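# Move the roof box onto the open hive

## Task

Lift the box that sits on top of the closed hive and lower it onto the open hive so that it sits squarely over the jars. Every jar must stay where it was, and nothing may drop freely more than a few centimetres.

## Robot and tools

Robots: four identical Kinova Gen3 arms named arm1, arm2, arm3 and arm4. Each has seven joints, a five-fingered right hand and a wrist camera. Two more cameras, cam_high and cam_low, are fixed in the room. Everything uses one scene frame in metres, with its origin on the floor and +z up. Feet (base_link) in that frame: arm1 at (-0.282, -0.746, 1.088), arm2 at (-0.282, -0.197, 1.126), arm3 at (0.921, -0.046, 1.074) facing roughly -x, and arm4 at (0.316, 0.688, 1.166) facing roughly -y. arm1 and arm2 face roughly +x. A foot points along its own +x. The hand reaches at most about 1.06 m from the joint-1 axis.

move: the only call that commands motion. Its optional keys are arm1, arm2, arm3, arm4 and cameras. Each arm key holds an object with "joints" and, optionally, "min_time_s". joints is a dictionary keyed by joint name. Every value is an absolute target, not an offset from the current reading. Arm joints are in radians: joint1_rad, joint3_rad, joint5_rad and joint7_rad go from -6.283 to 6.283; joint2_rad from -2.249 to 2.249; joint4_rad from -2.579 to 2.579; joint6_rad from -2.099 to 2.099. Joint 1 swings the whole arm, and positive is clockwise seen from above. At joint2 = 0 the arm stands straight up, and positive tips it forward. Joint 4 is the elbow and joint 6 the wrist; 0 means straight for both. Joint 7 rolls the hand, positive counter-clockwise seen from behind. The hand keys are hand_little, hand_ring, hand_middle, hand_index, hand_thumb_bend and hand_thumb_turn, each on a scale from -1 (closed, or for the thumb turn, in front of the palm) to +1 (open, or beside the palm). Two further keys are settings and start no motion: hand_force_limit, from -1 to 1, maps to roughly 0 to 10 N at the fingertip (15 N for the thumb), and hand_speed, from -0.96 to 1. min_time_s, from 0.1 to 8 seconds, is the shortest duration of that arm's motion. All motions in one call start together. An arm you leave out keeps its previous command. cameras is a list of names, or "all", or [] for none. Unknown keys or names make the call invalid, and out-of-range numbers get it refused. A refusal also cancels the later calls in the same reply.

Posture hint: with joints 1, 3 and 5 at 0 and joint 7 at 1.57, the fingers hang straight down in front of the arm, the palm faces right and the thumb is on the foot's side. The hand point sits 0.045 m in front of the palm. Its +z runs along the straight fingers, +y points out of the palm, and +x points across the palm away from the thumb. The straight fingers extend 0.06 to 0.07 m past that point. With the thumb turned in front, the hand can wrap an object about 0.035 to 0.065 m thick. A bracket on the little-finger side of the wrist sticks out and can collide with things.

Gripping: a finger motor moves only when its target changes by at least 0.002. While closing, it stops when its load reaches hand_force_limit. For a gentle grip, close with hand_speed at -0.94 or lower. At the default of -0.8 or faster, forces can overshoot by several times. At the start, hand_force_limit is 0. To squeeze harder, raise the limit and send a target more closed than the current reading. To loosen, send a target more open than the reading.

Results: each arm's joint_positions (including the two hand settings), joint_status per joint (done, off_target, time_out, not_followed, and so on), hand_stopped_by as six words in the order little, ring, middle, index, thumb_bend, thumb_turn (moving, target, force, stalled or fault), per-motor loads in N (positive when pushed open; a lost grip shows as roughly 0), Joint velocities ("within noise" means at rest), joint torques, a Flange force, and on_its_own. After a motion, a "move" line names each arm and says "done" or its worst status word. Arms not named in the call appear under "as last shown". The "pictures" line gives the order of the returned images. Images may lag the state slightly. After a big move an arm can still be short of its target, so check before the next step. Calling move with no arguments returns the full state plus images.

wait: seconds from 0 to 10, with optional cameras. It commands nothing and returns the state.
zoom_image: camera (one of the six names) and region [x0, y0, x1, y1] in pixels, origin at the top left, at most 504 by 504. It only works on a camera from the latest images.
show_instructions: no arguments; shows the reference pages.
finished_scene: scene (integer). It closes the current scene for good, so the box must already be resting correctly.

Avoid: pressing or hitting one arm against another, including fingers closing on another hand. Avoid torque faults from hitting something or straying from the planned path; the arm then halts for 10 s. Avoid overheating from long stretched holds or from pushing at unreachable poses. The arm does not stop at contact and keeps pushing. Do not knock jars or the box off the work area, and do not let anything fall.

Each tool is called after "Emit:" as name(argument=value, ...), one argument or row to a line, values as JSON.

Reference images:

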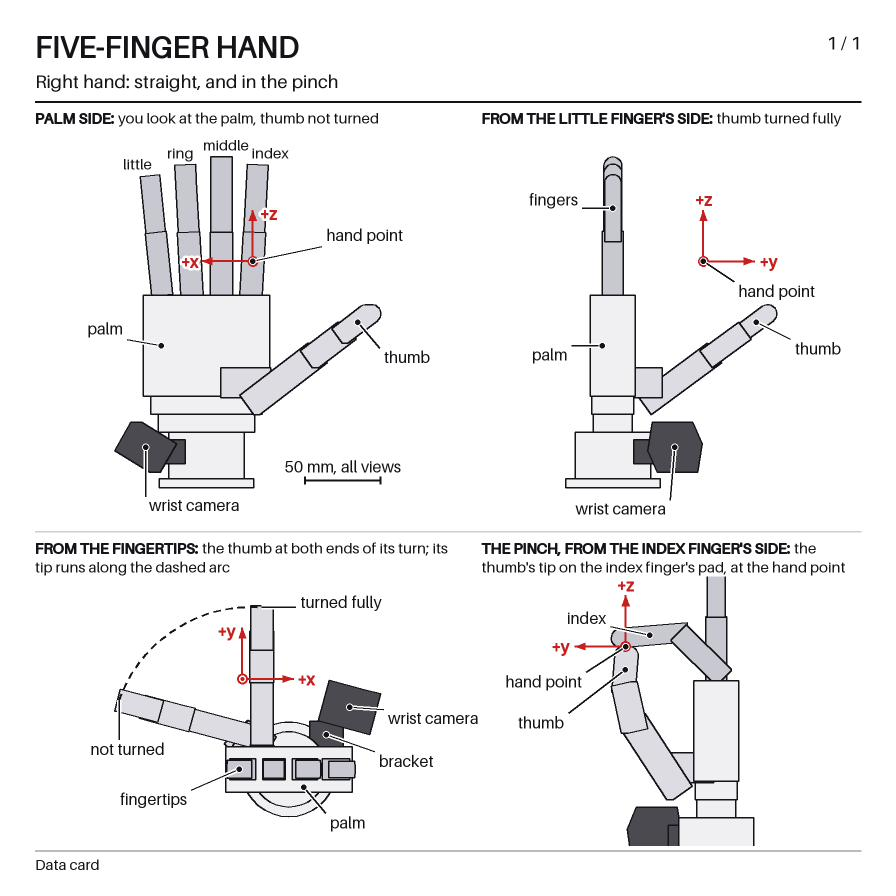

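## Session

Emit:
move(
  cameras=["all"],
)

Scene clock: 0.00 s.
Joint torques (N m): no reading
Motor temperatures (°C): arm1=[31 36 29 36 44 37 46] | arm2=[34 33 33 32 36 38 43] | arm3=[36 33 34 34 36 38 45] | arm4=[32 31 30 31 42 36 45]
Flange force (N): no reading
Joint velocities: within noise
arm1.joint_positions: joint1_rad=+0.755 joint2_rad=-0.334 joint3_rad=-0.105 joint4_rad=+1.570 joint5_rad=-0.038 joint6_rad=+1.931 joint7_rad=-2.043 hand_little=+1.000 hand_ring=+1.000 hand_middle=+1.000 hand_index=+1.000 hand_thumb_turn=+1.000 hand_thumb_bend=+1.000 hand_force_limit=+0.000 hand_speed=-0.800
arm1.joint_status: not commanded
arm1.hand_stopped_by: target,target,target,target,target,target
arm1.little_load_n: -0.5
arm1.ring_load_n: 0.0
arm1.middle_load_n: 0.0
arm1.index_load_n: 0.0
arm1.thumb_bend_load_n: 0.0
arm1.thumb_turn_load_n: 0.0
arm1.hand: x=-0.0720 y=-0.7882 z=+1.5467 quat_wxyz=(+0.022, -0.403, -0.915, +0.004) (m; scene frame)
arm2.joint_positions: joint1_rad=+0.086 joint2_rad=-0.359 joint3_rad=-0.116 joint4_rad=+1.498 joint5_rad=-0.060 joint6_rad=+2.020 joint7_rad=-2.089 hand_little=+1.000 hand_ring=+1.000 hand_middle=+1.000 hand_index=+1.000 hand_thumb_turn=+1.000 hand_thumb_bend=+1.000 hand_force_limit=+0.000 hand_speed=-0.800
arm2.joint_status: not commanded
arm2.hand_stopped_by: target,target,target,target,target,target
arm2.little_load_n: 0.0
arm2.ring_load_n: 0.0
arm2.middle_load_n: 0.0
arm2.index_load_n: 0.0
arm2.thumb_bend_load_n: 0.0
arm2.thumb_turn_load_n: 0.0
arm2.hand: x=-0.0859 y=-0.1840 z=+1.6113 quat_wxyz=(+0.014, -0.324, -0.946, +0.002) (m; scene frame)
arm3.joint_positions: joint1_rad=+0.346 joint2_rad=-0.477 joint3_rad=-0.047 joint4_rad=+1.552 joint5_rad=-0.076 joint6_rad=+1.981 joint7_rad=-2.007 hand_little=+1.000 hand_ring=+1.000 hand_middle=+1.000 hand_index=+1.000 hand_thumb_turn=+1.000 hand_thumb_bend=+1.000 hand_force_limit=+0.000 hand_speed=-0.800
arm3.joint_status: not commanded
arm3.hand_stopped_by: target,target,target,target,target,target
arm3.little_load_n: 0.0
arm3.ring_load_n: 0.0
arm3.middle_load_n: 0.0
arm3.index_load_n: 0.0
arm3.thumb_bend_load_n: 0.0
arm3.thumb_turn_load_n: -0.5
arm3.hand: x=+0.7535 y=-0.0564 z=+1.5686 quat_wxyz=(-0.028, -0.952, +0.302, +0.039) (m; scene frame)
arm4.joint_positions: joint1_rad=+0.021 joint2_rad=-0.363 joint3_rad=-0.121 joint4_rad=+1.502 joint5_rad=+0.012 joint6_rad=+1.929 joint7_rad=-2.067 hand_little=+1.000 hand_ring=+1.000 hand_middle=+1.000 hand_index=+1.000 hand_thumb_turn=+1.000 hand_thumb_bend=+1.000 hand_force_limit=+0.000 hand_speed=-0.800
arm4.joint_status: not commanded
arm4.hand_stopped_by: target,target,target,target,target,target
arm4.little_load_n: 0.0
arm4.ring_load_n: 0.0
arm4.middle_load_n: 0.0
arm4.index_load_n: 0.0
arm4.thumb_bend_load_n: 0.0
arm4.thumb_turn_load_n: 0.0
arm4.hand: x=+0.3280 y=+0.4803 z=+1.6593 quat_wxyz=(-0.024, -0.865, -0.500, +0.044) (m; scene frame)
pictures: arm1_cam_wrist, arm2_cam_wrist, arm3_cam_wrist, arm4_cam_wrist, cam_high, cam_low

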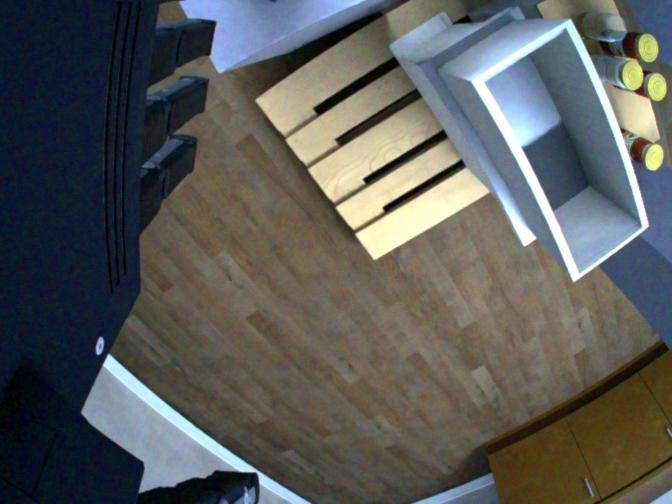

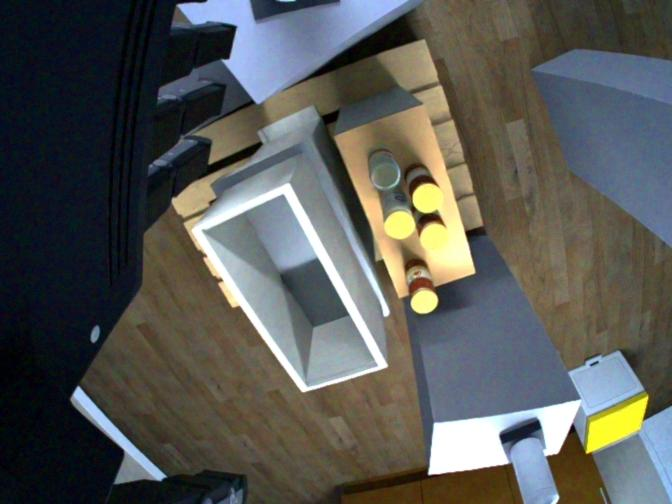

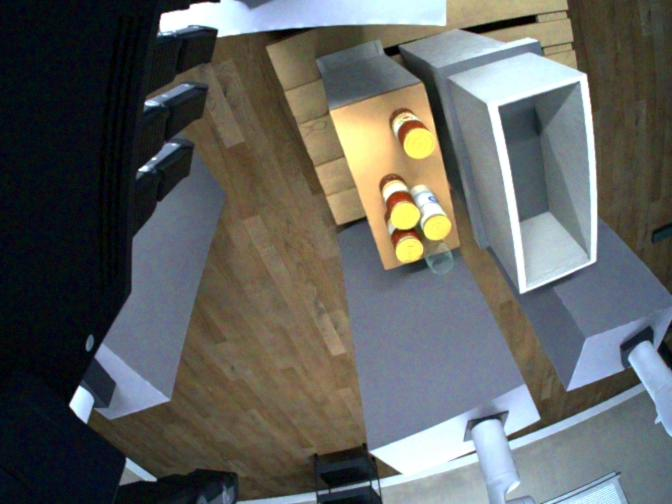

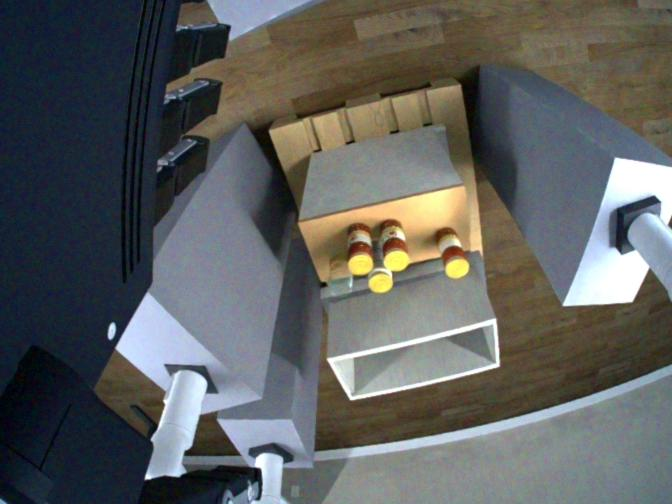

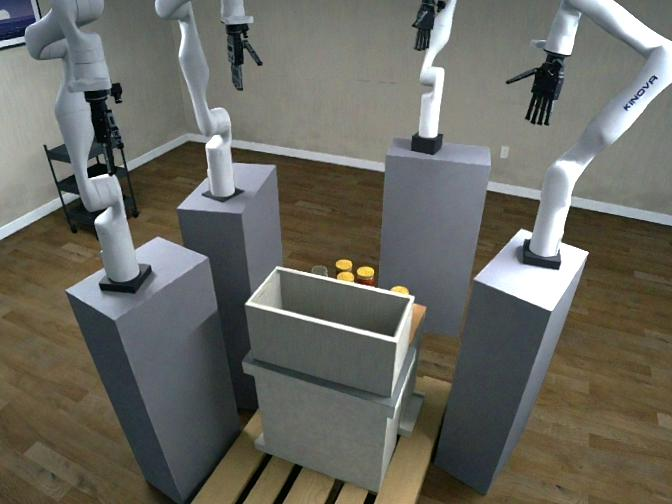

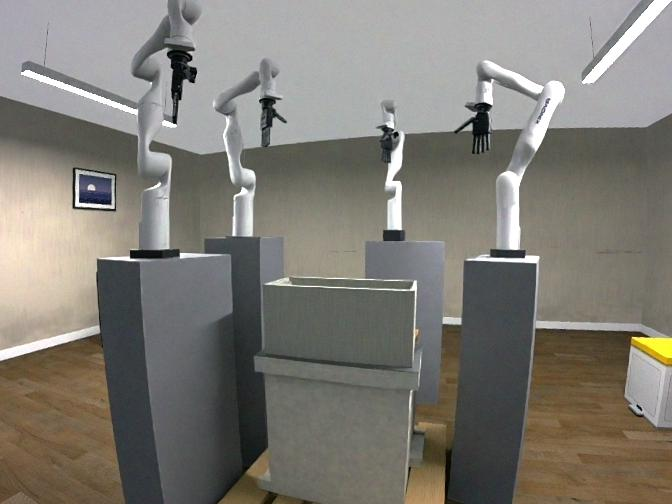

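Emit:
zoom_image(
  camera="cam_high",
  region=[220, 230, 460, 504],
)

Emit:
zoom_image(
  camera="arm2_cam_wrist",
  region=[160, 60, 500, 420],
)

Emit:
zoom_image(
  camera="arm3_cam_wrist",
  region=[260, 0, 672, 340],
)

Emit:
zoom_image(
  camera="arm4_cam_wrist",
  region=[240, 60, 540, 420],
)

Emit:
zoom_image(
  camera="arm1_cam_wrist",
  region=[240, 0, 672, 300],
)

Emit:
zoom_image(
  camera="cam_low",
  region=[220, 250, 460, 504],
)

Scaled by 1.839 from the camera's 672x504 image, which has a finer 960x720 frame.

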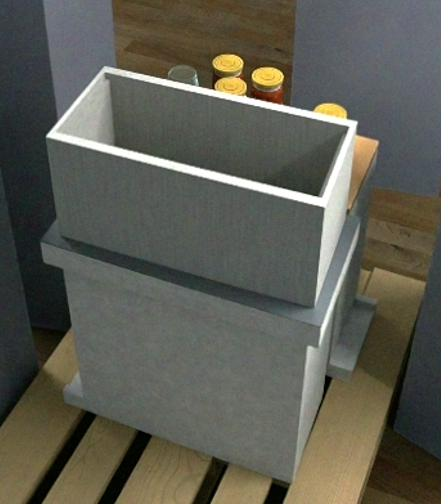

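Scaled by 1.400 from the camera's 672x504 image, which has a finer 960x720 frame.

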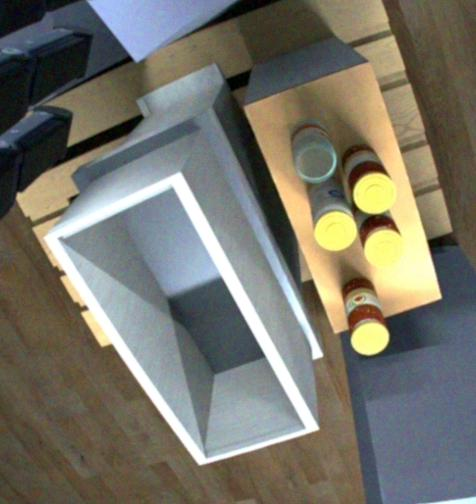

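Scaled by 1.223 from the camera's 672x504 image, which has a finer 960x720 frame.

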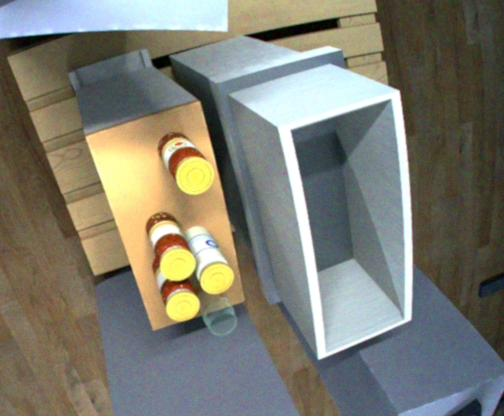

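Scaled by 1.400 from the camera's 672x504 image, which has a finer 960x720 frame.

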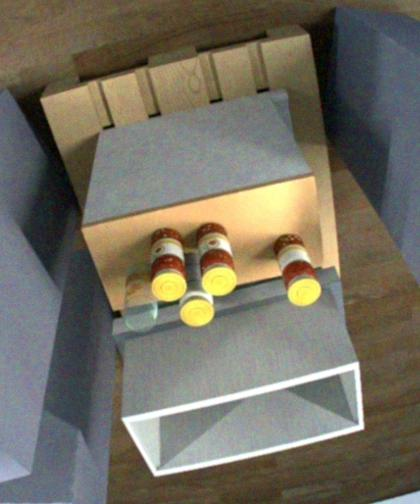

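Scaled by 1.167 from the camera's 672x504 image, which has a finer 960x720 frame.

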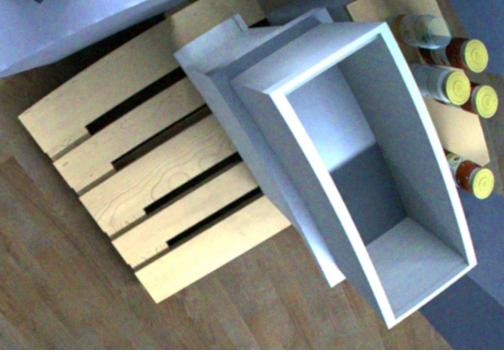

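Scaled by 1.984 from the camera's 672x504 image, which has a finer 960x720 frame.

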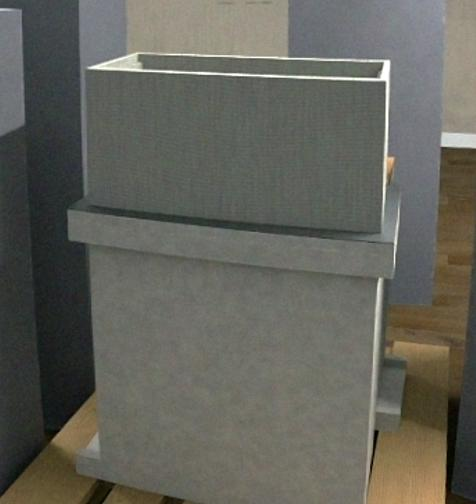

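Emit:
move(
  arm2={"joints":{"joint1_rad":0.45,"joint2_rad":0.778,"joint3_rad":0,"joint4_rad":1.949,"joint5_rad":-0.038,"joint6_rad":0.412,"joint7_rad":-2.419,"hand_thumb_turn":-1,"hand_speed":-0.3},"min_time_s":4},
  arm3={"joints":{"joint1_rad":-0.831,"joint2_rad":0.809,"joint3_rad":0,"joint4_rad":1.57,"joint5_rad":0,"joint6_rad":0.763,"joint7_rad":-4.014,"hand_thumb_turn":-1,"hand_speed":-0.3},"min_time_s":4},
  cameras=["all"],
)

Scene clock: 295.90 s.
Joint torques (N m): arm1=[-0.58 -1.52 -0.59 -7.99 -0.15 0.12 -0.01] | arm2=[-1.92 -17 -0.84 -3 -0.15 0.28 -0.09] | arm3=[-0.06 -19.45 1.59 -5.16 -0.22 -0.01 -0.18] | arm4=[0.52 -0.65 -0.15 -7.52 0.49 -0.13 -0.01]
Motor temperatures (°C): arm1=[31 35 29 36 44 37 46] | arm2=[34 33 32 32 36 37 43] | arm3=[36 32 32 34 35 38 45] | arm4=[31 31 29 31 42 36 44]
Flange force (N): arm1=[-0.4 -2.9 1.9] | arm2=[-4.7 -3.0 1.7] | arm3=[0.9 1.6 -0.3] | arm4=[-0.4 -0.4 0.6]
move: arm2 done; arm3 done
Joint velocities: within noise
arm1, arm4: as last shown
arm1.little_load_n: 0.0
arm2.joint_positions: joint1_rad=+0.450 joint2_rad=+0.778 joint3_rad=+0.000 joint4_rad=+1.949 joint5_rad=-0.038 joint6_rad=+0.412 joint7_rad=-2.419 hand_little=+1.000 hand_ring=+1.000 hand_middle=+1.000 hand_index=+1.000 hand_thumb_turn=-1.000 hand_thumb_bend=+1.000 hand_force_limit=+0.000 hand_speed=-0.300
arm2.joint_status: all done
arm2.hand_stopped_by: target,target,target,target,target,target
arm2.little_load_n: 0.0
arm2.ring_load_n: 0.0
arm2.middle_load_n: 0.0
arm2.index_load_n: 0.0
arm2.thumb_bend_load_n: 0.0
arm2.thumb_turn_load_n: 0.0
arm2.hand: x=+0.1071 y=-0.4932 z=+1.1002 quat_wxyz=(-0.001, -0.690, -0.724, +0.000) (m; scene frame)
arm3.joint_positions: joint1_rad=-0.831 joint2_rad=+0.809 joint3_rad=+0.000 joint4_rad=+1.570 joint5_rad=+0.000 joint6_rad=+0.763 joint7_rad=-4.014 hand_little=+1.000 hand_ring=+1.000 hand_middle=+1.000 hand_index=+1.000 hand_thumb_turn=-1.000 hand_thumb_bend=+1.000 hand_force_limit=+0.000 hand_speed=-0.300
arm3.joint_status: all done
arm3.hand_stopped_by: target,target,target,target,target,target
arm3.little_load_n: 0.0
arm3.ring_load_n: 0.0
arm3.middle_load_n: 0.0
arm3.index_load_n: 0.0
arm3.thumb_bend_load_n: 0.0
arm3.thumb_turn_load_n: 0.0
arm3.hand: x=+0.5250 y=-0.4197 z=+1.1003 quat_wxyz=(+0.000, -0.725, +0.689, +0.000) (m; scene frame)
pictures: arm1_cam_wrist, arm2_cam_wrist, arm3_cam_wrist, arm4_cam_wrist, cam_high, cam_low
camera_calibration:
arm2_cam_wrist: T_world_to_cam=[[0.945242, 0.325858, -0.0182806, 0.0749182], [0.292045, -0.819494, 0.493092, -0.976063], [0.145697, -0.47143, -0.869785, 0.822687], [0, 0, 0, 1]] pos_world=[0.0943751, -0.436451, 1.19822]
arm3_cam_wrist: T_world_to_cam=[[-0.945658, -0.324477, 0.0211187, 0.334447], [-0.270386, 0.820766, 0.503224, -0.0619129], [-0.180618, 0.470167, -0.863898, 1.35803], [0, 0, 0, 1]] pos_world=[0.544817, -0.479165, 1.19729]

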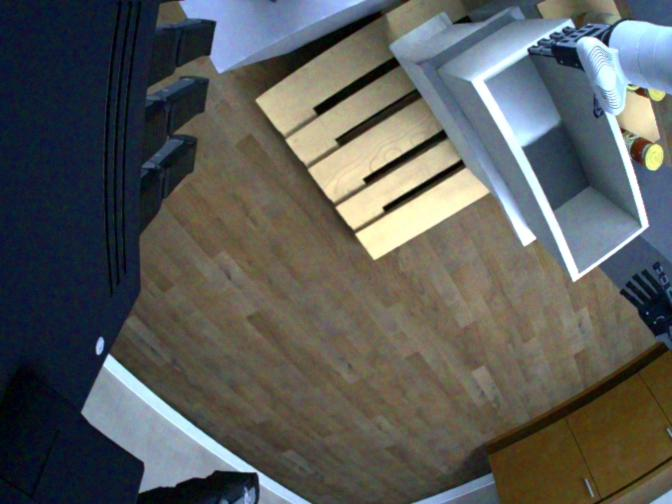

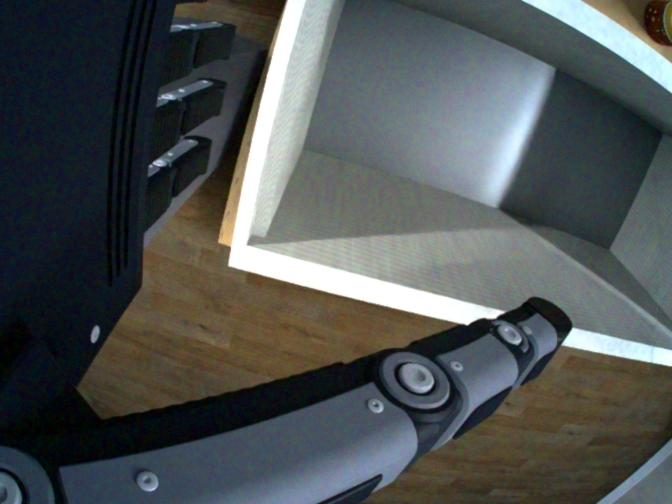

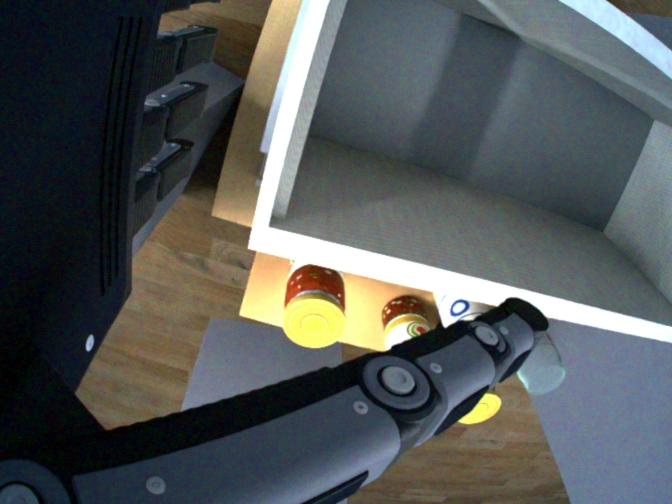

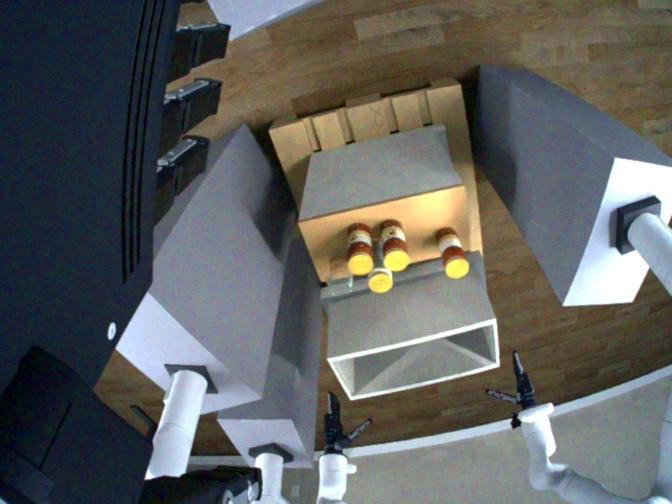

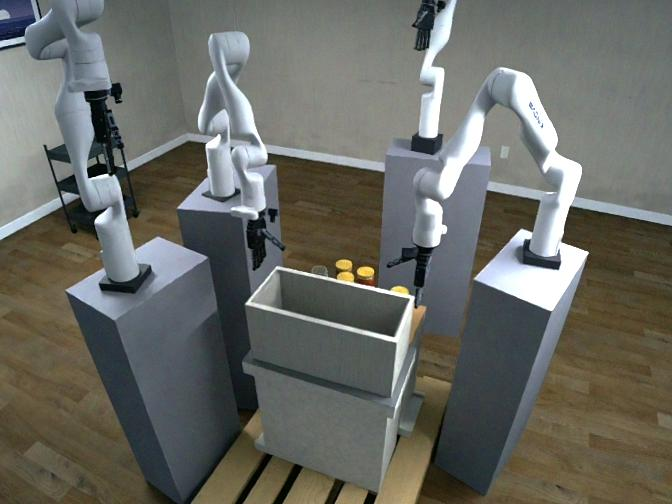

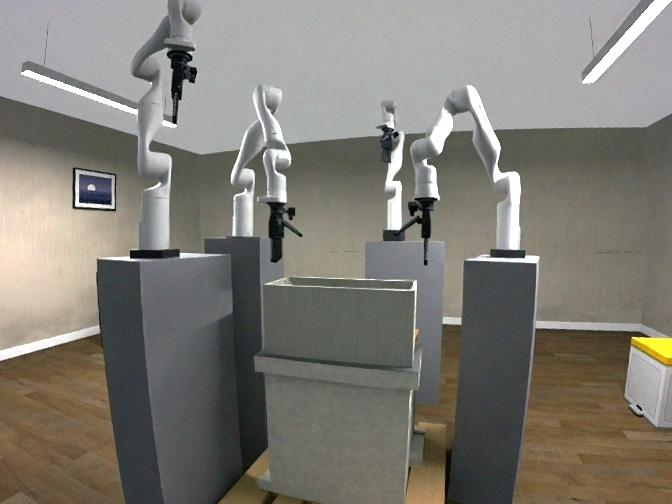

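Emit:
zoom_image(
  camera="arm2_cam_wrist",
  region=[150, 0, 450, 300],
)

Emit:
zoom_image(
  camera="arm3_cam_wrist",
  region=[150, 0, 450, 300],
)

Scaled by 1.680 from the camera's 672x504 image, which has a finer 960x720 frame.

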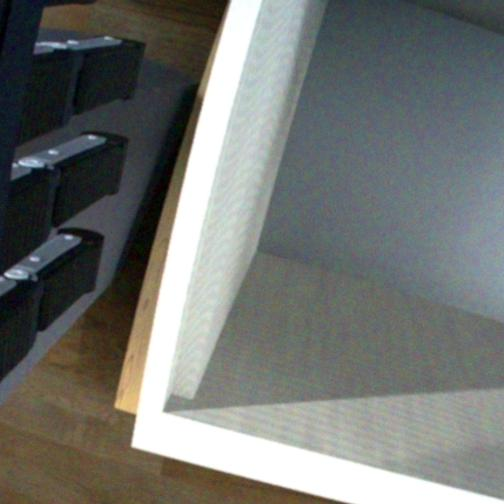

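Scaled by 1.680 from the camera's 672x504 image, which has a finer 960x720 frame.

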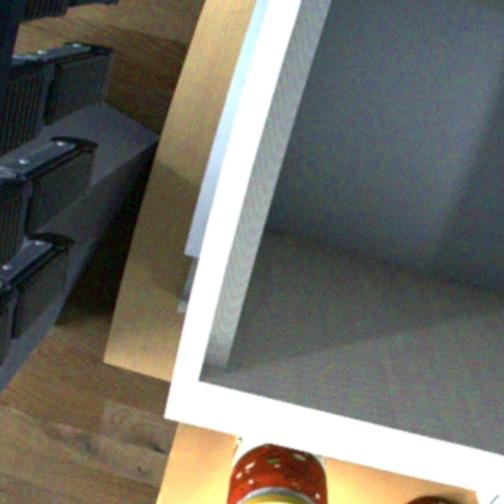

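Emit:
move(
  arm2={"joints":{"joint1_rad":0.4887,"joint2_rad":0.9254,"joint3_rad":0,"joint4_rad":1.93,"joint5_rad":0,"joint6_rad":0.2844,"joint7_rad":-2.4075},"min_time_s":2},
  arm3={"joints":{"joint1_rad":-0.8356,"joint2_rad":0.9281,"joint3_rad":0,"joint4_rad":1.5567,"joint5_rad":0,"joint6_rad":0.6567,"joint7_rad":-4.0122},"min_time_s":2},
  cameras=["arm2_cam_wrist","arm3_cam_wrist"],
)

Emit:
zoom_image(
  camera="arm2_cam_wrist",
  region=[150, 0, 450, 300],
)

Emit:
zoom_image(
  camera="arm3_cam_wrist",
  region=[150, 0, 450, 300],
)

Scene clock: 365.87 s.
Joint torques (N m): arm1=[-0.55 -1.5 -0.6 -7.99 -0.19 0.16 0] | arm2=[-1.91 -17.94 -0.74 -1.9 -0.12 0.26 -0.09] | arm3=[-0.12 -20.26 1.6 -4.46 -0.25 0.02 -0.14] | arm4=[0.39 -0.61 -0.15 -7.55 0.5 -0.12 0.02]
Motor temperatures (°C): arm1=[31 35 29 36 44 37 46] | arm2=[34 33 31 32 36 37 43] | arm3=[36 33 32 34 35 38 45] | arm4=[31 30 29 31 42 36 44]
Flange force (N): arm1=[-0.5 -2.9 2.0] | arm2=[-4.7 -3.0 2.0] | arm3=[0.9 1.9 -0.1] | arm4=[-0.3 -0.3 0.7]
move: arm2 done; arm3 done
Joint velocities: within noise
arm1, arm4: as last shown
arm2.joint_positions: joint1_rad=+0.489 joint2_rad=+0.925 joint3_rad=+0.000 joint4_rad=+1.930 joint5_rad=+0.000 joint6_rad=+0.284 joint7_rad=-2.408 hand_little=+1.000 hand_ring=+1.000 hand_middle=+1.000 hand_index=+1.000 hand_thumb_turn=-1.000 hand_thumb_bend=+1.000 hand_force_limit=+0.000 hand_speed=-0.300
arm2.joint_status: all done
arm2.hand_stopped_by: target,target,target,target,target,target
arm2.little_load_n: 0.0
arm2.ring_load_n: 0.0
arm2.middle_load_n: 0.0
arm2.index_load_n: 0.0
arm2.thumb_bend_load_n: -0.5
arm2.thumb_turn_load_n: 0.0
arm2.hand: x=+0.0950 y=-0.5113 z=+1.0397 quat_wxyz=(-0.001, -0.687, -0.727, +0.007) (m; scene frame)
arm3.joint_positions: joint1_rad=-0.836 joint2_rad=+0.928 joint3_rad=+0.000 joint4_rad=+1.557 joint5_rad=+0.000 joint6_rad=+0.657 joint7_rad=-4.012 hand_little=+1.000 hand_ring=+1.000 hand_middle=+1.000 hand_index=+1.000 hand_thumb_turn=-1.000 hand_thumb_bend=+1.000 hand_force_limit=+0.000 hand_speed=-0.300
arm3.joint_status: all done
arm3.hand_stopped_by: target,target,target,target,target,target
arm3.little_load_n: 0.0
arm3.ring_load_n: 0.0
arm3.middle_load_n: 0.0
arm3.index_load_n: 0.0
arm3.thumb_bend_load_n: 0.0
arm3.thumb_turn_load_n: 0.0
arm3.hand: x=+0.5223 y=-0.4275 z=+1.0404 quat_wxyz=(+0.000, -0.727, +0.687, +0.000) (m; scene frame)
pictures: arm2_cam_wrist, arm3_cam_wrist
camera_calibration:
arm2_cam_wrist: T_world_to_cam=[[0.942523, 0.332644, -0.0316067, 0.108799], [0.303163, -0.811529, 0.499512, -0.961186], [0.14051, -0.480384, -0.86573, 0.754994], [0, 0, 0, 1]] pos_world=[0.0827667, -0.453535, 1.13718]
arm3_cam_wrist: T_world_to_cam=[[-0.943512, -0.330638, 0.0215327, 0.326408], [-0.275598, 0.819202, 0.502945, -0.0237541], [-0.183932, 0.4686, -0.86405, 1.31077], [0, 0, 0, 1]] pos_world=[0.542517, -0.486846, 1.13749]

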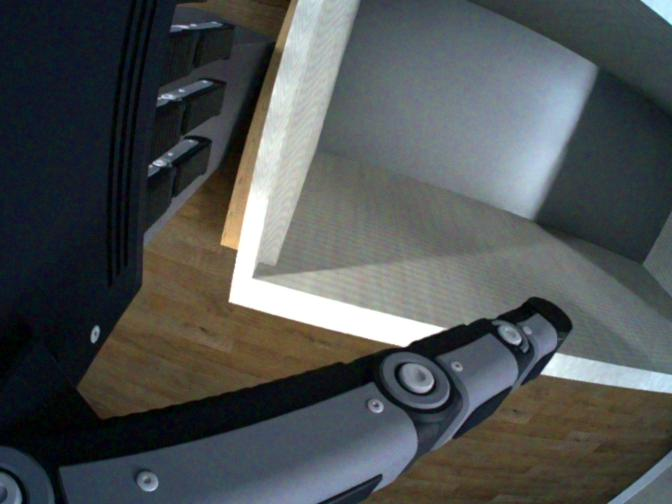

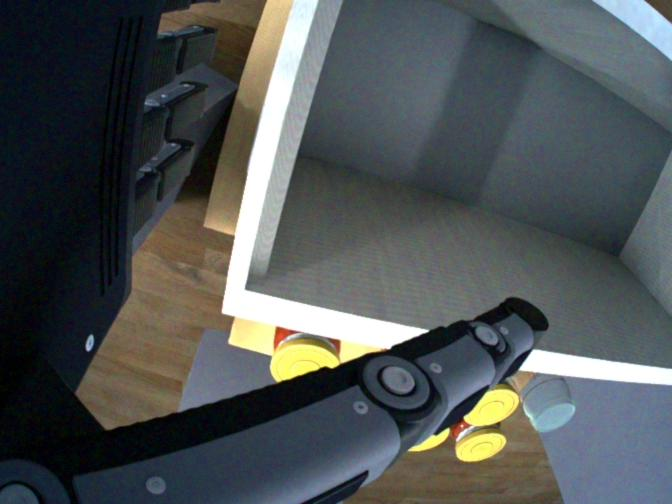

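Scaled by 1.680 from the camera's 672x504 image, which has a finer 960x720 frame.

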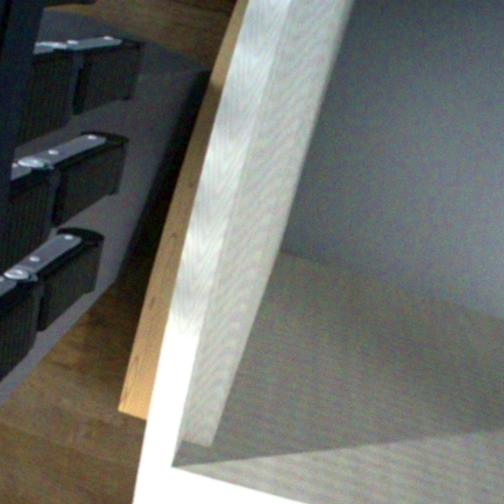

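Scaled by 1.680 from the camera's 672x504 image, which has a finer 960x720 frame.

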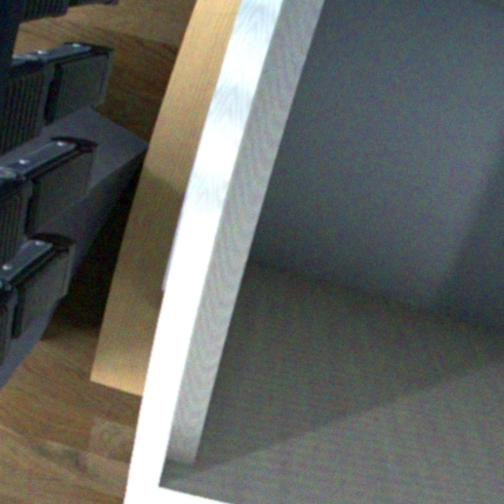

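Emit:
move(
  arm2={"joints":{"joint1_rad":0.4864,"joint2_rad":1.0729,"joint4_rad":1.8922,"joint6_rad":0.1747,"joint7_rad":-2.4098},"min_time_s":1.5},
  arm3={"joints":{"joint2_rad":1.0457,"joint4_rad":1.5446,"joint6_rad":0.5513},"min_time_s":1.5},
)

Emit:
move(
  arm2={"joints":{"joint1_rad":0.4842,"joint2_rad":1.2204,"joint4_rad":1.8263,"joint6_rad":0.0931,"joint7_rad":-2.412},"min_time_s":1.5},
  arm3={"joints":{"joint2_rad":1.1704,"joint4_rad":1.5052,"joint6_rad":0.466},"min_time_s":1.5},
  cameras=["arm2_cam_wrist","arm3_cam_wrist","cam_low","cam_high"],
)

Emit:
zoom_image(
  camera="cam_low",
  region=[220, 180, 460, 380],
)

Emit:
zoom_image(
  camera="cam_high",
  region=[220, 180, 460, 420],
)

Scene clock: 383.27 s.
Joint torques (N m): arm1=[-0.59 -1.51 -0.66 -7.95 -0.17 0.19 0.01] | arm2=[-1.85 -18.57 -0.72 -1.03 -0.12 0.28 -0.07] | arm3=[-0.02 -20.73 1.67 -3.7 -0.26 0.01 -0.18] | arm4=[0.48 -0.61 -0.12 -7.55 0.51 -0.09 -0.02]
Motor temperatures (°C): arm1=[30 35 29 36 44 37 46] | arm2=[34 33 31 32 36 37 43] | arm3=[36 34 32 34 35 38 45] | arm4=[31 30 29 31 42 36 44]
Flange force (N): arm1=[-0.6 -3.0 2.0] | arm2=[-4.4 -3.0 2.1] | arm3=[1.1 1.9 0.0] | arm4=[-0.3 -0.3 0.8]
move: arm2 done; arm3 done
Joint velocities: within noise
arm1, arm4: as last shown
arm2.joint_positions: joint1_rad=+0.486 joint2_rad=+1.073 joint3_rad=+0.000 joint4_rad=+1.892 joint5_rad=+0.000 joint6_rad=+0.175 joint7_rad=-2.410 hand_little=+1.000 hand_ring=+1.000 hand_middle=+1.000 hand_index=+1.000 hand_thumb_turn=-1.000 hand_thumb_bend=+1.000 hand_force_limit=+0.000 hand_speed=-0.300
arm2.joint_status: all done
arm2.hand_stopped_by: target,target,target,target,target,target
arm2.little_load_n: 0.0
arm2.ring_load_n: 0.0
arm2.middle_load_n: 0.0
arm2.index_load_n: 0.0
arm2.thumb_bend_load_n: 0.0
arm2.thumb_turn_load_n: 0.0
arm2.hand: x=+0.0951 y=-0.5112 z=+0.9797 quat_wxyz=(-0.001, -0.687, -0.727, +0.007) (m; scene frame)
arm3.joint_positions: joint1_rad=-0.836 joint2_rad=+1.046 joint3_rad=+0.000 joint4_rad=+1.545 joint5_rad=+0.000 joint6_rad=+0.551 joint7_rad=-4.012 hand_little=+1.000 hand_ring=+1.000 hand_middle=+1.000 hand_index=+1.000 hand_thumb_turn=-1.000 hand_thumb_bend=+1.000 hand_force_limit=+0.000 hand_speed=-0.300
arm3.joint_status: all done
arm3.hand_stopped_by: target,target,target,target,target,target
arm3.little_load_n: 0.0
arm3.ring_load_n: 0.0
arm3.middle_load_n: 0.0
arm3.index_load_n: 0.0
arm3.thumb_bend_load_n: 0.0
arm3.thumb_turn_load_n: 0.0
arm3.hand: x=+0.5223 y=-0.4275 z=+0.9803 quat_wxyz=(+0.000, -0.727, +0.687, +0.000) (m; scene frame)
pictures: none

Scene clock: 385.07 s.
Joint torques (N m): arm1=[-0.56 -1.54 -0.54 -8.05 -0.19 0.18 -0.02] | arm2=[-1.88 -19.06 -0.62 -0.35 -0.12 0.27 -0.11] | arm3=[-0.08 -21.25 1.77 -3.1 -0.22 0.03 -0.17] | arm4=[0.46 -0.62 -0.12 -7.54 0.5 -0.11 0.01]
Motor temperatures (°C): arm1=[30 35 29 36 44 37 46] | arm2=[34 33 31 32 36 37 43] | arm3=[36 34 32 34 35 38 45] | arm4=[31 30 29 31 42 36 44]
Flange force (N): arm1=[-0.5 -2.8 2.3] | arm2=[-4.5 -3.1 2.1] | arm3=[1.0 2.0 0.4] | arm4=[-0.3 -0.3 0.7]
move: arm2 done; arm3 done
Joint velocities: within noise
arm1, arm4: as last shown
arm2.joint_positions: joint1_rad=+0.484 joint2_rad=+1.220 joint3_rad=+0.000 joint4_rad=+1.826 joint5_rad=+0.000 joint6_rad=+0.093 joint7_rad=-2.412 hand_little=+1.000 hand_ring=+1.000 hand_middle=+1.000 hand_index=+1.000 hand_thumb_turn=-1.000 hand_thumb_bend=+1.000 hand_force_limit=+0.000 hand_speed=-0.300
arm2.joint_status: all done
arm2.hand_stopped_by: target,target,target,target,target,target
arm2.little_load_n: 0.0
arm2.ring_load_n: 0.0
arm2.middle_load_n: 0.0
arm2.index_load_n: 0.0
arm2.thumb_bend_load_n: 0.0
arm2.thumb_turn_load_n: 0.0
arm2.hand: x=+0.0951 y=-0.5112 z=+0.9197 quat_wxyz=(-0.001, -0.687, -0.727, +0.007) (m; scene frame)
arm3.joint_positions: joint1_rad=-0.836 joint2_rad=+1.170 joint3_rad=+0.000 joint4_rad=+1.505 joint5_rad=+0.000 joint6_rad=+0.466 joint7_rad=-4.012 hand_little=+1.000 hand_ring=+1.000 hand_middle=+1.000 hand_index=+1.000 hand_thumb_turn=-1.000 hand_thumb_bend=+1.000 hand_force_limit=+0.000 hand_speed=-0.300
arm3.joint_status: all done
arm3.hand_stopped_by: target,target,target,target,target,target
arm3.little_load_n: 0.0
arm3.ring_load_n: 0.0
arm3.middle_load_n: 0.0
arm3.index_load_n: 0.0
arm3.thumb_bend_load_n: 0.0
arm3.thumb_turn_load_n: 0.0
arm3.hand: x=+0.5224 y=-0.4275 z=+0.9203 quat_wxyz=(+0.000, -0.727, +0.687, +0.000) (m; scene frame)
pictures: arm2_cam_wrist, arm3_cam_wrist, cam_high, cam_low
camera_calibration:
arm2_cam_wrist: T_world_to_cam=[[0.94251, 0.332689, -0.0315249, 0.104817], [0.303159, -0.811515, 0.499539, -0.901214], [0.140608, -0.480377, -0.865718, 0.651123], [0, 0, 0, 1]] pos_world=[0.0828666, -0.453435, 1.01718]
arm3_cam_wrist: T_world_to_cam=[[-0.9435, -0.330684, 0.0213574, 0.329238], [-0.27571, 0.819134, 0.502995, 0.0366537], [-0.183827, 0.468687, -0.864025, 1.20698], [0, 0, 0, 1]] pos_world=[0.542617, -0.486846, 1.01739]

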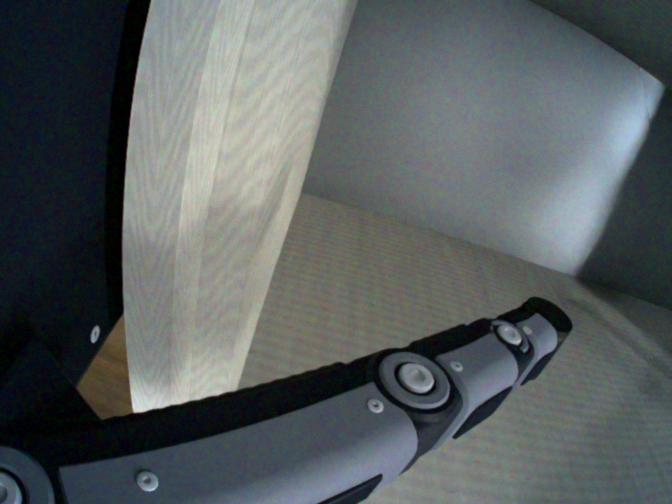

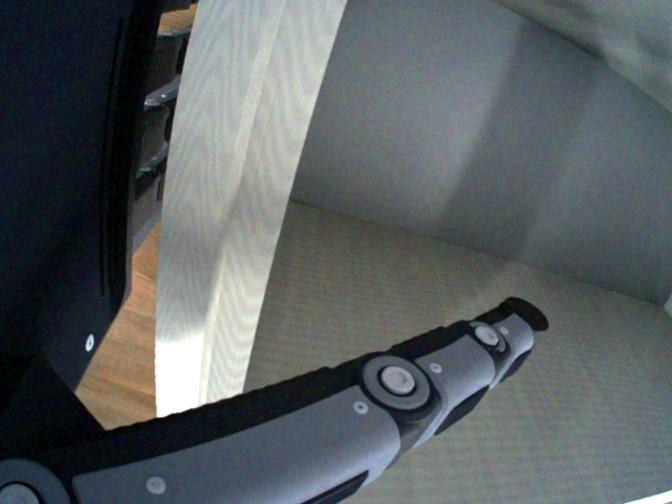

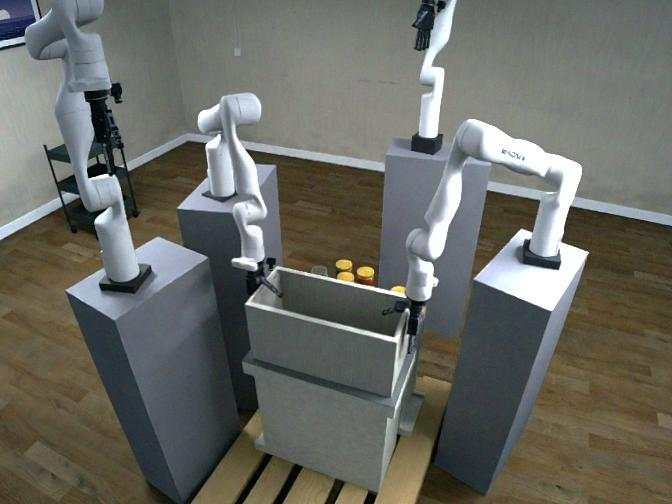

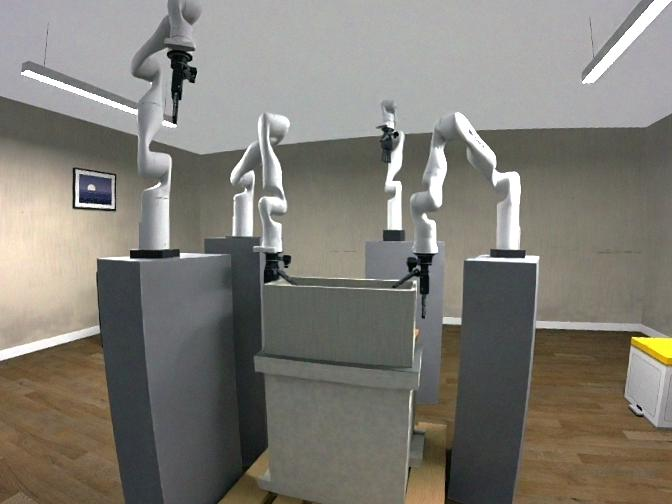

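Scaled by 2.100 from the camera's 672x504 image, which has a finer 960x720 frame.

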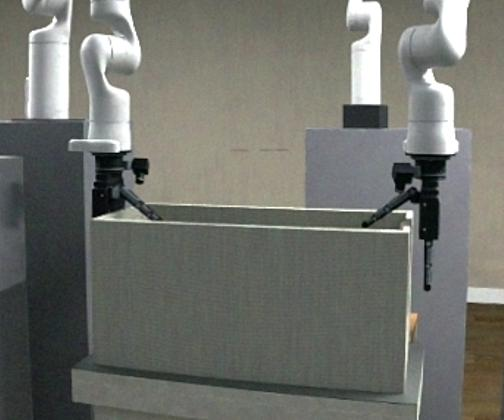

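Scaled by 2.100 from the camera's 672x504 image, which has a finer 960x720 frame.

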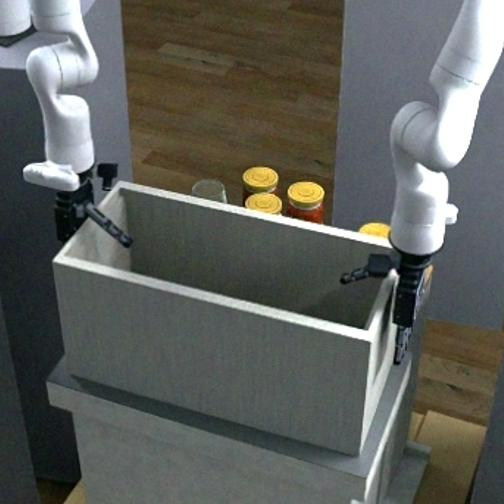

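Emit:
move(
  arm2={"joints":{"joint1_rad":0.4654,"joint2_rad":1.2224,"joint4_rad":1.7982,"joint6_rad":0.1192,"joint7_rad":-2.4308},"min_time_s":1.5},
  arm3={"joints":{"joint1_rad":-0.8183,"joint2_rad":1.1791,"joint4_rad":1.4725,"joint6_rad":0.4899,"joint7_rad":-3.9948},"min_time_s":1.5},
  cameras=["arm2_cam_wrist","arm3_cam_wrist"],
)

Scene clock: 421.30 s.
Joint torques (N m): arm1=[-0.54 -1.48 -0.51 -7.99 -0.16 0.16 -0.03] | arm2=[-11.89 -24.28 -12.48 -13.09 -0.27 -5.28 0.44] | arm3=[7.12 -24.07 9.68 -11.19 2.05 -4.47 0.5] | arm4=[0.43 -0.58 -0.09 -7.58 0.51 -0.14 0.02]
Motor temperatures (°C): arm1=[30 35 29 35 44 37 46] | arm2=[34 33 31 32 36 37 43] | arm3=[36 34 31 34 35 38 45] | arm4=[31 30 29 31 42 36 43]
Flange force (N): arm1=[-0.4 -2.7 2.1] | arm2=[-4.7 -34.2 -8.4] | arm3=[-1.0 -20.1 -6.7] | arm4=[-0.1 -0.2 0.8]
move: arm2 done; arm3 done
Joint velocities: within noise
arm1, arm4: as last shown
arm2.joint_positions: joint1_rad=+0.465 joint2_rad=+1.222 joint3_rad=+0.000 joint4_rad=+1.798 joint5_rad=+0.000 joint6_rad=+0.119 joint7_rad=-2.431 hand_little=+1.000 hand_ring=+1.000 hand_middle=+1.000 hand_index=+1.000 hand_thumb_turn=-1.000 hand_thumb_bend=+1.000 hand_force_limit=+0.000 hand_speed=-0.300
arm2.joint_status: all done
arm2.hand_stopped_by: target,target,target,target,target,target
arm2.little_load_n: 0.0
arm2.ring_load_n: 0.0
arm2.middle_load_n: 0.0
arm2.index_load_n: 0.0
arm2.thumb_bend_load_n: 0.0
arm2.thumb_turn_load_n: 0.0
arm2.hand: x=+0.1070 y=-0.5103 z=+0.9196 quat_wxyz=(-0.001, -0.687, -0.727, +0.007) (m; scene frame)
arm3.joint_positions: joint1_rad=-0.818 joint2_rad=+1.179 joint3_rad=+0.000 joint4_rad=+1.473 joint5_rad=+0.000 joint6_rad=+0.490 joint7_rad=-3.995 hand_little=+1.000 hand_ring=+1.000 hand_middle=+1.000 hand_index=+1.000 hand_thumb_turn=-1.000 hand_thumb_bend=+1.000 hand_force_limit=+0.000 hand_speed=-0.300
arm3.joint_status: all done
arm3.hand_stopped_by: target,target,target,target,target,target
arm3.little_load_n: -0.5
arm3.ring_load_n: 0.0
arm3.middle_load_n: 0.0
arm3.index_load_n: 0.0
arm3.thumb_bend_load_n: 0.0
arm3.thumb_turn_load_n: 0.0
arm3.hand: x=+0.5105 y=-0.4281 z=+0.9204 quat_wxyz=(+0.000, -0.727, +0.686, +0.000) (m; scene frame)
arm4.ring_load_n: 0.5
pictures: arm2_cam_wrist, arm3_cam_wrist
camera_calibration:
arm2_cam_wrist: T_world_to_cam=[[0.942535, 0.332602, -0.0316906, 0.0934583], [0.303171, -0.811542, 0.499486, -0.904082], [0.140412, -0.48039, -0.865742, 0.649784], [0, 0, 0, 1]] pos_world=[0.0947667, -0.452635, 1.01708]
arm3_cam_wrist: T_world_to_cam=[[-0.943443, -0.33085, 0.0212912, 0.317767], [-0.275908, 0.819135, 0.502885, 0.0340314], [-0.18382, 0.468569, -0.864091, 1.20516], [0, 0, 0, 1]] pos_world=[0.530718, -0.487446, 1.01749]

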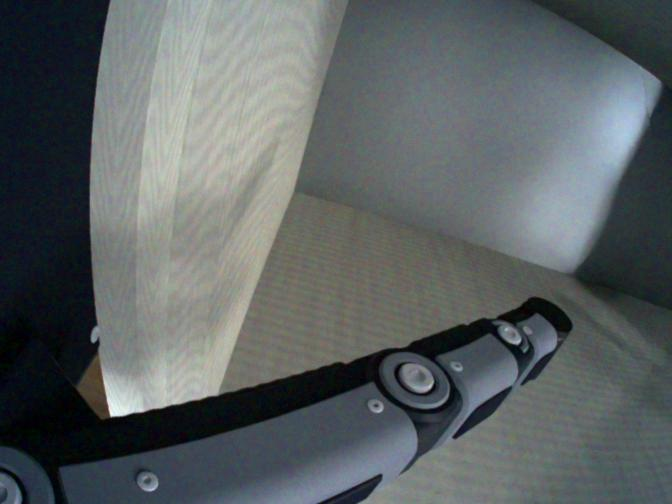

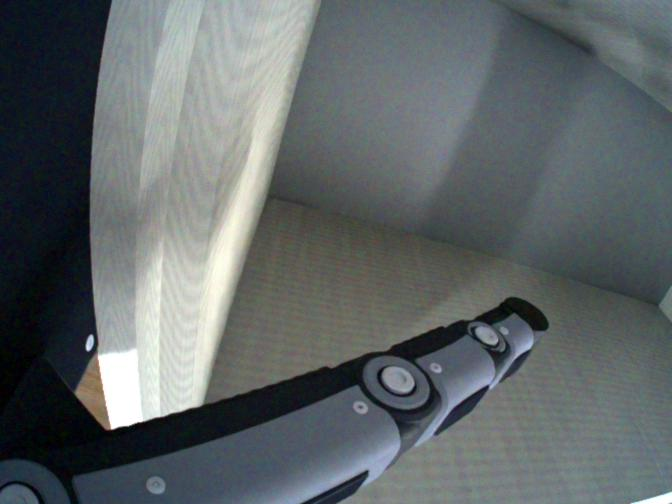

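Emit:
move(
  arm2={"joints":{"hand_thumb_bend":-0.15,"hand_speed":-0.5,"hand_force_limit":0.3}},
  arm3={"joints":{"hand_thumb_bend":-0.15,"hand_speed":-0.5,"hand_force_limit":0.3}},
)

Emit:
move(
  arm2={"joints":{"hand_thumb_bend":-1,"hand_speed":-0.93,"hand_force_limit":0.5}},
  arm3={"joints":{"hand_thumb_bend":-1,"hand_speed":-0.93,"hand_force_limit":0.5}},
  cameras=["arm2_cam_wrist","arm3_cam_wrist"],
)

Scene clock: 438.50 s.
Joint torques (N m): arm1=[-0.58 -1.53 -0.63 -8.02 -0.12 0.18 0.05] | arm2=[-11.96 -24.45 -12.56 -13.35 -0.28 -5.44 0.44] | arm3=[7.33 -24.12 9.81 -11.39 2.12 -4.56 0.44] | arm4=[0.47 -0.63 -0.12 -7.55 0.5 -0.11 -0.01]
Motor temperatures (°C): arm1=[30 35 29 35 44 37 46] | arm2=[34 34 32 32 36 38 42] | arm3=[37 36 32 34 35 38 45] | arm4=[31 30 29 31 42 36 43]
Flange force (N): arm1=[-0.5 -2.7 2.2] | arm2=[-4.5 -34.6 -8.5] | arm3=[-1.1 -20.7 -6.9] | arm4=[-0.3 -0.3 0.8]
move: arm2 done; arm3 done
Joint velocities: within noise
arm1, arm4: as last shown
arm2.joint_positions: joint1_rad=+0.465 joint2_rad=+1.222 joint3_rad=+0.000 joint4_rad=+1.798 joint5_rad=+0.000 joint6_rad=+0.119 joint7_rad=-2.431 hand_little=+1.000 hand_ring=+1.000 hand_middle=+1.000 hand_index=+1.000 hand_thumb_turn=-1.000 hand_thumb_bend=-0.150 hand_force_limit=+0.300 hand_speed=-0.500
arm2.joint_status: all done
arm2.hand_stopped_by: target,target,target,target,target,target
arm2.little_load_n: 0.0
arm2.ring_load_n: 0.0
arm2.middle_load_n: 0.0
arm2.index_load_n: 0.0
arm2.thumb_bend_load_n: 0.0
arm2.thumb_turn_load_n: 0.0
arm2.hand: x=+0.1072 y=-0.5103 z=+0.9197 quat_wxyz=(-0.001, -0.687, -0.727, +0.007) (m; scene frame)
arm3.joint_positions: joint1_rad=-0.818 joint2_rad=+1.179 joint3_rad=+0.000 joint4_rad=+1.472 joint5_rad=+0.000 joint6_rad=+0.490 joint7_rad=-3.995 hand_little=+1.000 hand_ring=+1.000 hand_middle=+1.000 hand_index=+1.000 hand_thumb_turn=-1.000 hand_thumb_bend=-0.150 hand_force_limit=+0.300 hand_speed=-0.500
arm3.joint_status: all done
arm3.hand_stopped_by: target,target,target,target,target,target
arm3.little_load_n: 0.0
arm3.ring_load_n: 0.0
arm3.middle_load_n: 0.0
arm3.index_load_n: 0.0
arm3.thumb_bend_load_n: 0.0
arm3.thumb_turn_load_n: 0.0
arm3.hand: x=+0.5103 y=-0.4281 z=+0.9205 quat_wxyz=(+0.000, -0.727, +0.686, +0.000) (m; scene frame)
arm4.ring_load_n: 0.0
pictures: none

Scene clock: 442.13 s.
Joint torques (N m): arm1=[-0.57 -1.53 -0.58 -7.97 -0.19 0.16 -0.03] | arm2=[-11.87 -24.55 -12.21 -13.28 -0.31 -5.24 0.39] | arm3=[7.27 -24.32 9.65 -11.28 2.11 -4.38 0.49] | arm4=[0.44 -0.6 -0.13 -7.49 0.51 -0.14 -0.02]
Motor temperatures (°C): arm1=[30 35 29 35 44 37 46] | arm2=[34 34 32 32 36 38 42] | arm3=[37 36 32 34 35 38 45] | arm4=[31 30 29 31 42 36 43]
Flange force (N): arm1=[-0.6 -2.9 2.0] | arm2=[-4.2 -34.8 -8.0] | arm3=[-1.1 -20.6 -6.1] | arm4=[-0.3 -0.4 0.5]
move: arm2 off_target; arm3 off_target
Joint velocities: within noise
arm1, arm4: as last shown
arm2.joint_positions: joint1_rad=+0.465 joint2_rad=+1.222 joint3_rad=+0.000 joint4_rad=+1.798 joint5_rad=+0.000 joint6_rad=+0.119 joint7_rad=-2.431 hand_little=+1.000 hand_ring=+1.000 hand_middle=+1.000 hand_index=+1.000 hand_thumb_turn=-1.000 hand_thumb_bend=-0.360 hand_force_limit=+0.500 hand_speed=-0.930
arm2.joint_status: hand_thumb_bend off_target (ended at -0.360, target -1.000); the others done
arm2.hand_stopped_by: target,target,target,target,force,target
arm2.little_load_n: 0.0
arm2.ring_load_n: 0.0
arm2.middle_load_n: 0.5
arm2.index_load_n: 0.0
arm2.thumb_bend_load_n: 10.5
arm2.thumb_turn_load_n: 1.0
arm2.hand: x=+0.1072 y=-0.5103 z=+0.9197 quat_wxyz=(-0.001, -0.687, -0.727, +0.007) (m; scene frame)
arm3.joint_positions: joint1_rad=-0.818 joint2_rad=+1.179 joint3_rad=+0.000 joint4_rad=+1.472 joint5_rad=+0.000 joint6_rad=+0.490 joint7_rad=-3.995 hand_little=+1.000 hand_ring=+1.000 hand_middle=+1.000 hand_index=+1.000 hand_thumb_turn=-1.000 hand_thumb_bend=-0.366 hand_force_limit=+0.500 hand_speed=-0.930
arm3.joint_status: hand_thumb_bend off_target (ended at -0.366, target -1.000); the others done
arm3.hand_stopped_by: target,target,target,target,force,target
arm3.little_load_n: 0.0
arm3.ring_load_n: 0.0
arm3.middle_load_n: 0.0
arm3.index_load_n: 0.0
arm3.thumb_bend_load_n: 10.5
arm3.thumb_turn_load_n: 1.0
arm3.hand: x=+0.5103 y=-0.4281 z=+0.9205 quat_wxyz=(+0.000, -0.727, +0.686, +0.000) (m; scene frame)
pictures: arm2_cam_wrist, arm3_cam_wrist
camera_calibration:
arm2_cam_wrist: T_world_to_cam=[[0.942526, 0.332654, -0.0313944, 0.0929961], [0.303061, -0.811532, 0.499569, -0.904262], [0.140706, -0.480371, -0.865705, 0.649787], [0, 0, 0, 1]] pos_world=[0.0949667, -0.452635, 1.01718]
arm3_cam_wrist: T_world_to_cam=[[-0.943469, -0.330758, 0.021565, 0.317485], [-0.275691, 0.819182, 0.502928, 0.0337863], [-0.184013, 0.468551, -0.864059, 1.20516], [0, 0, 0, 1]] pos_world=[0.530617, -0.487346, 1.01749]

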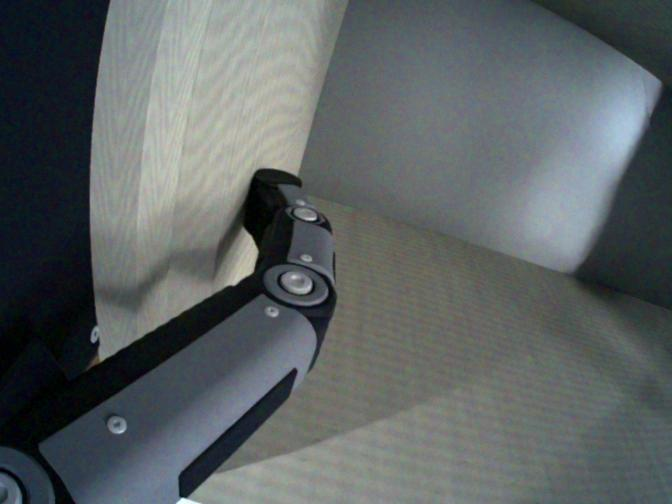

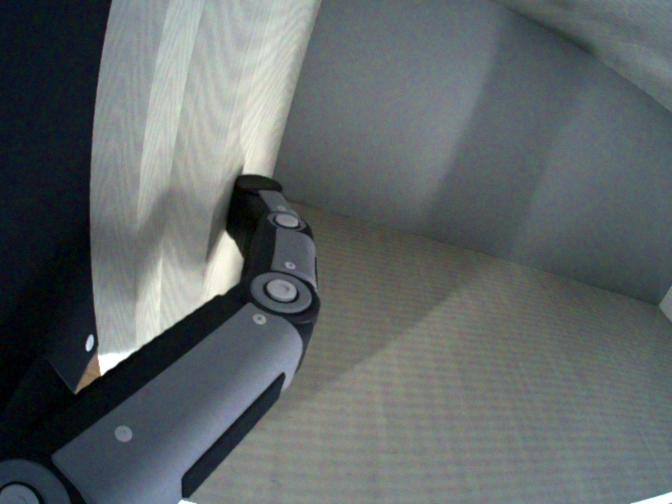

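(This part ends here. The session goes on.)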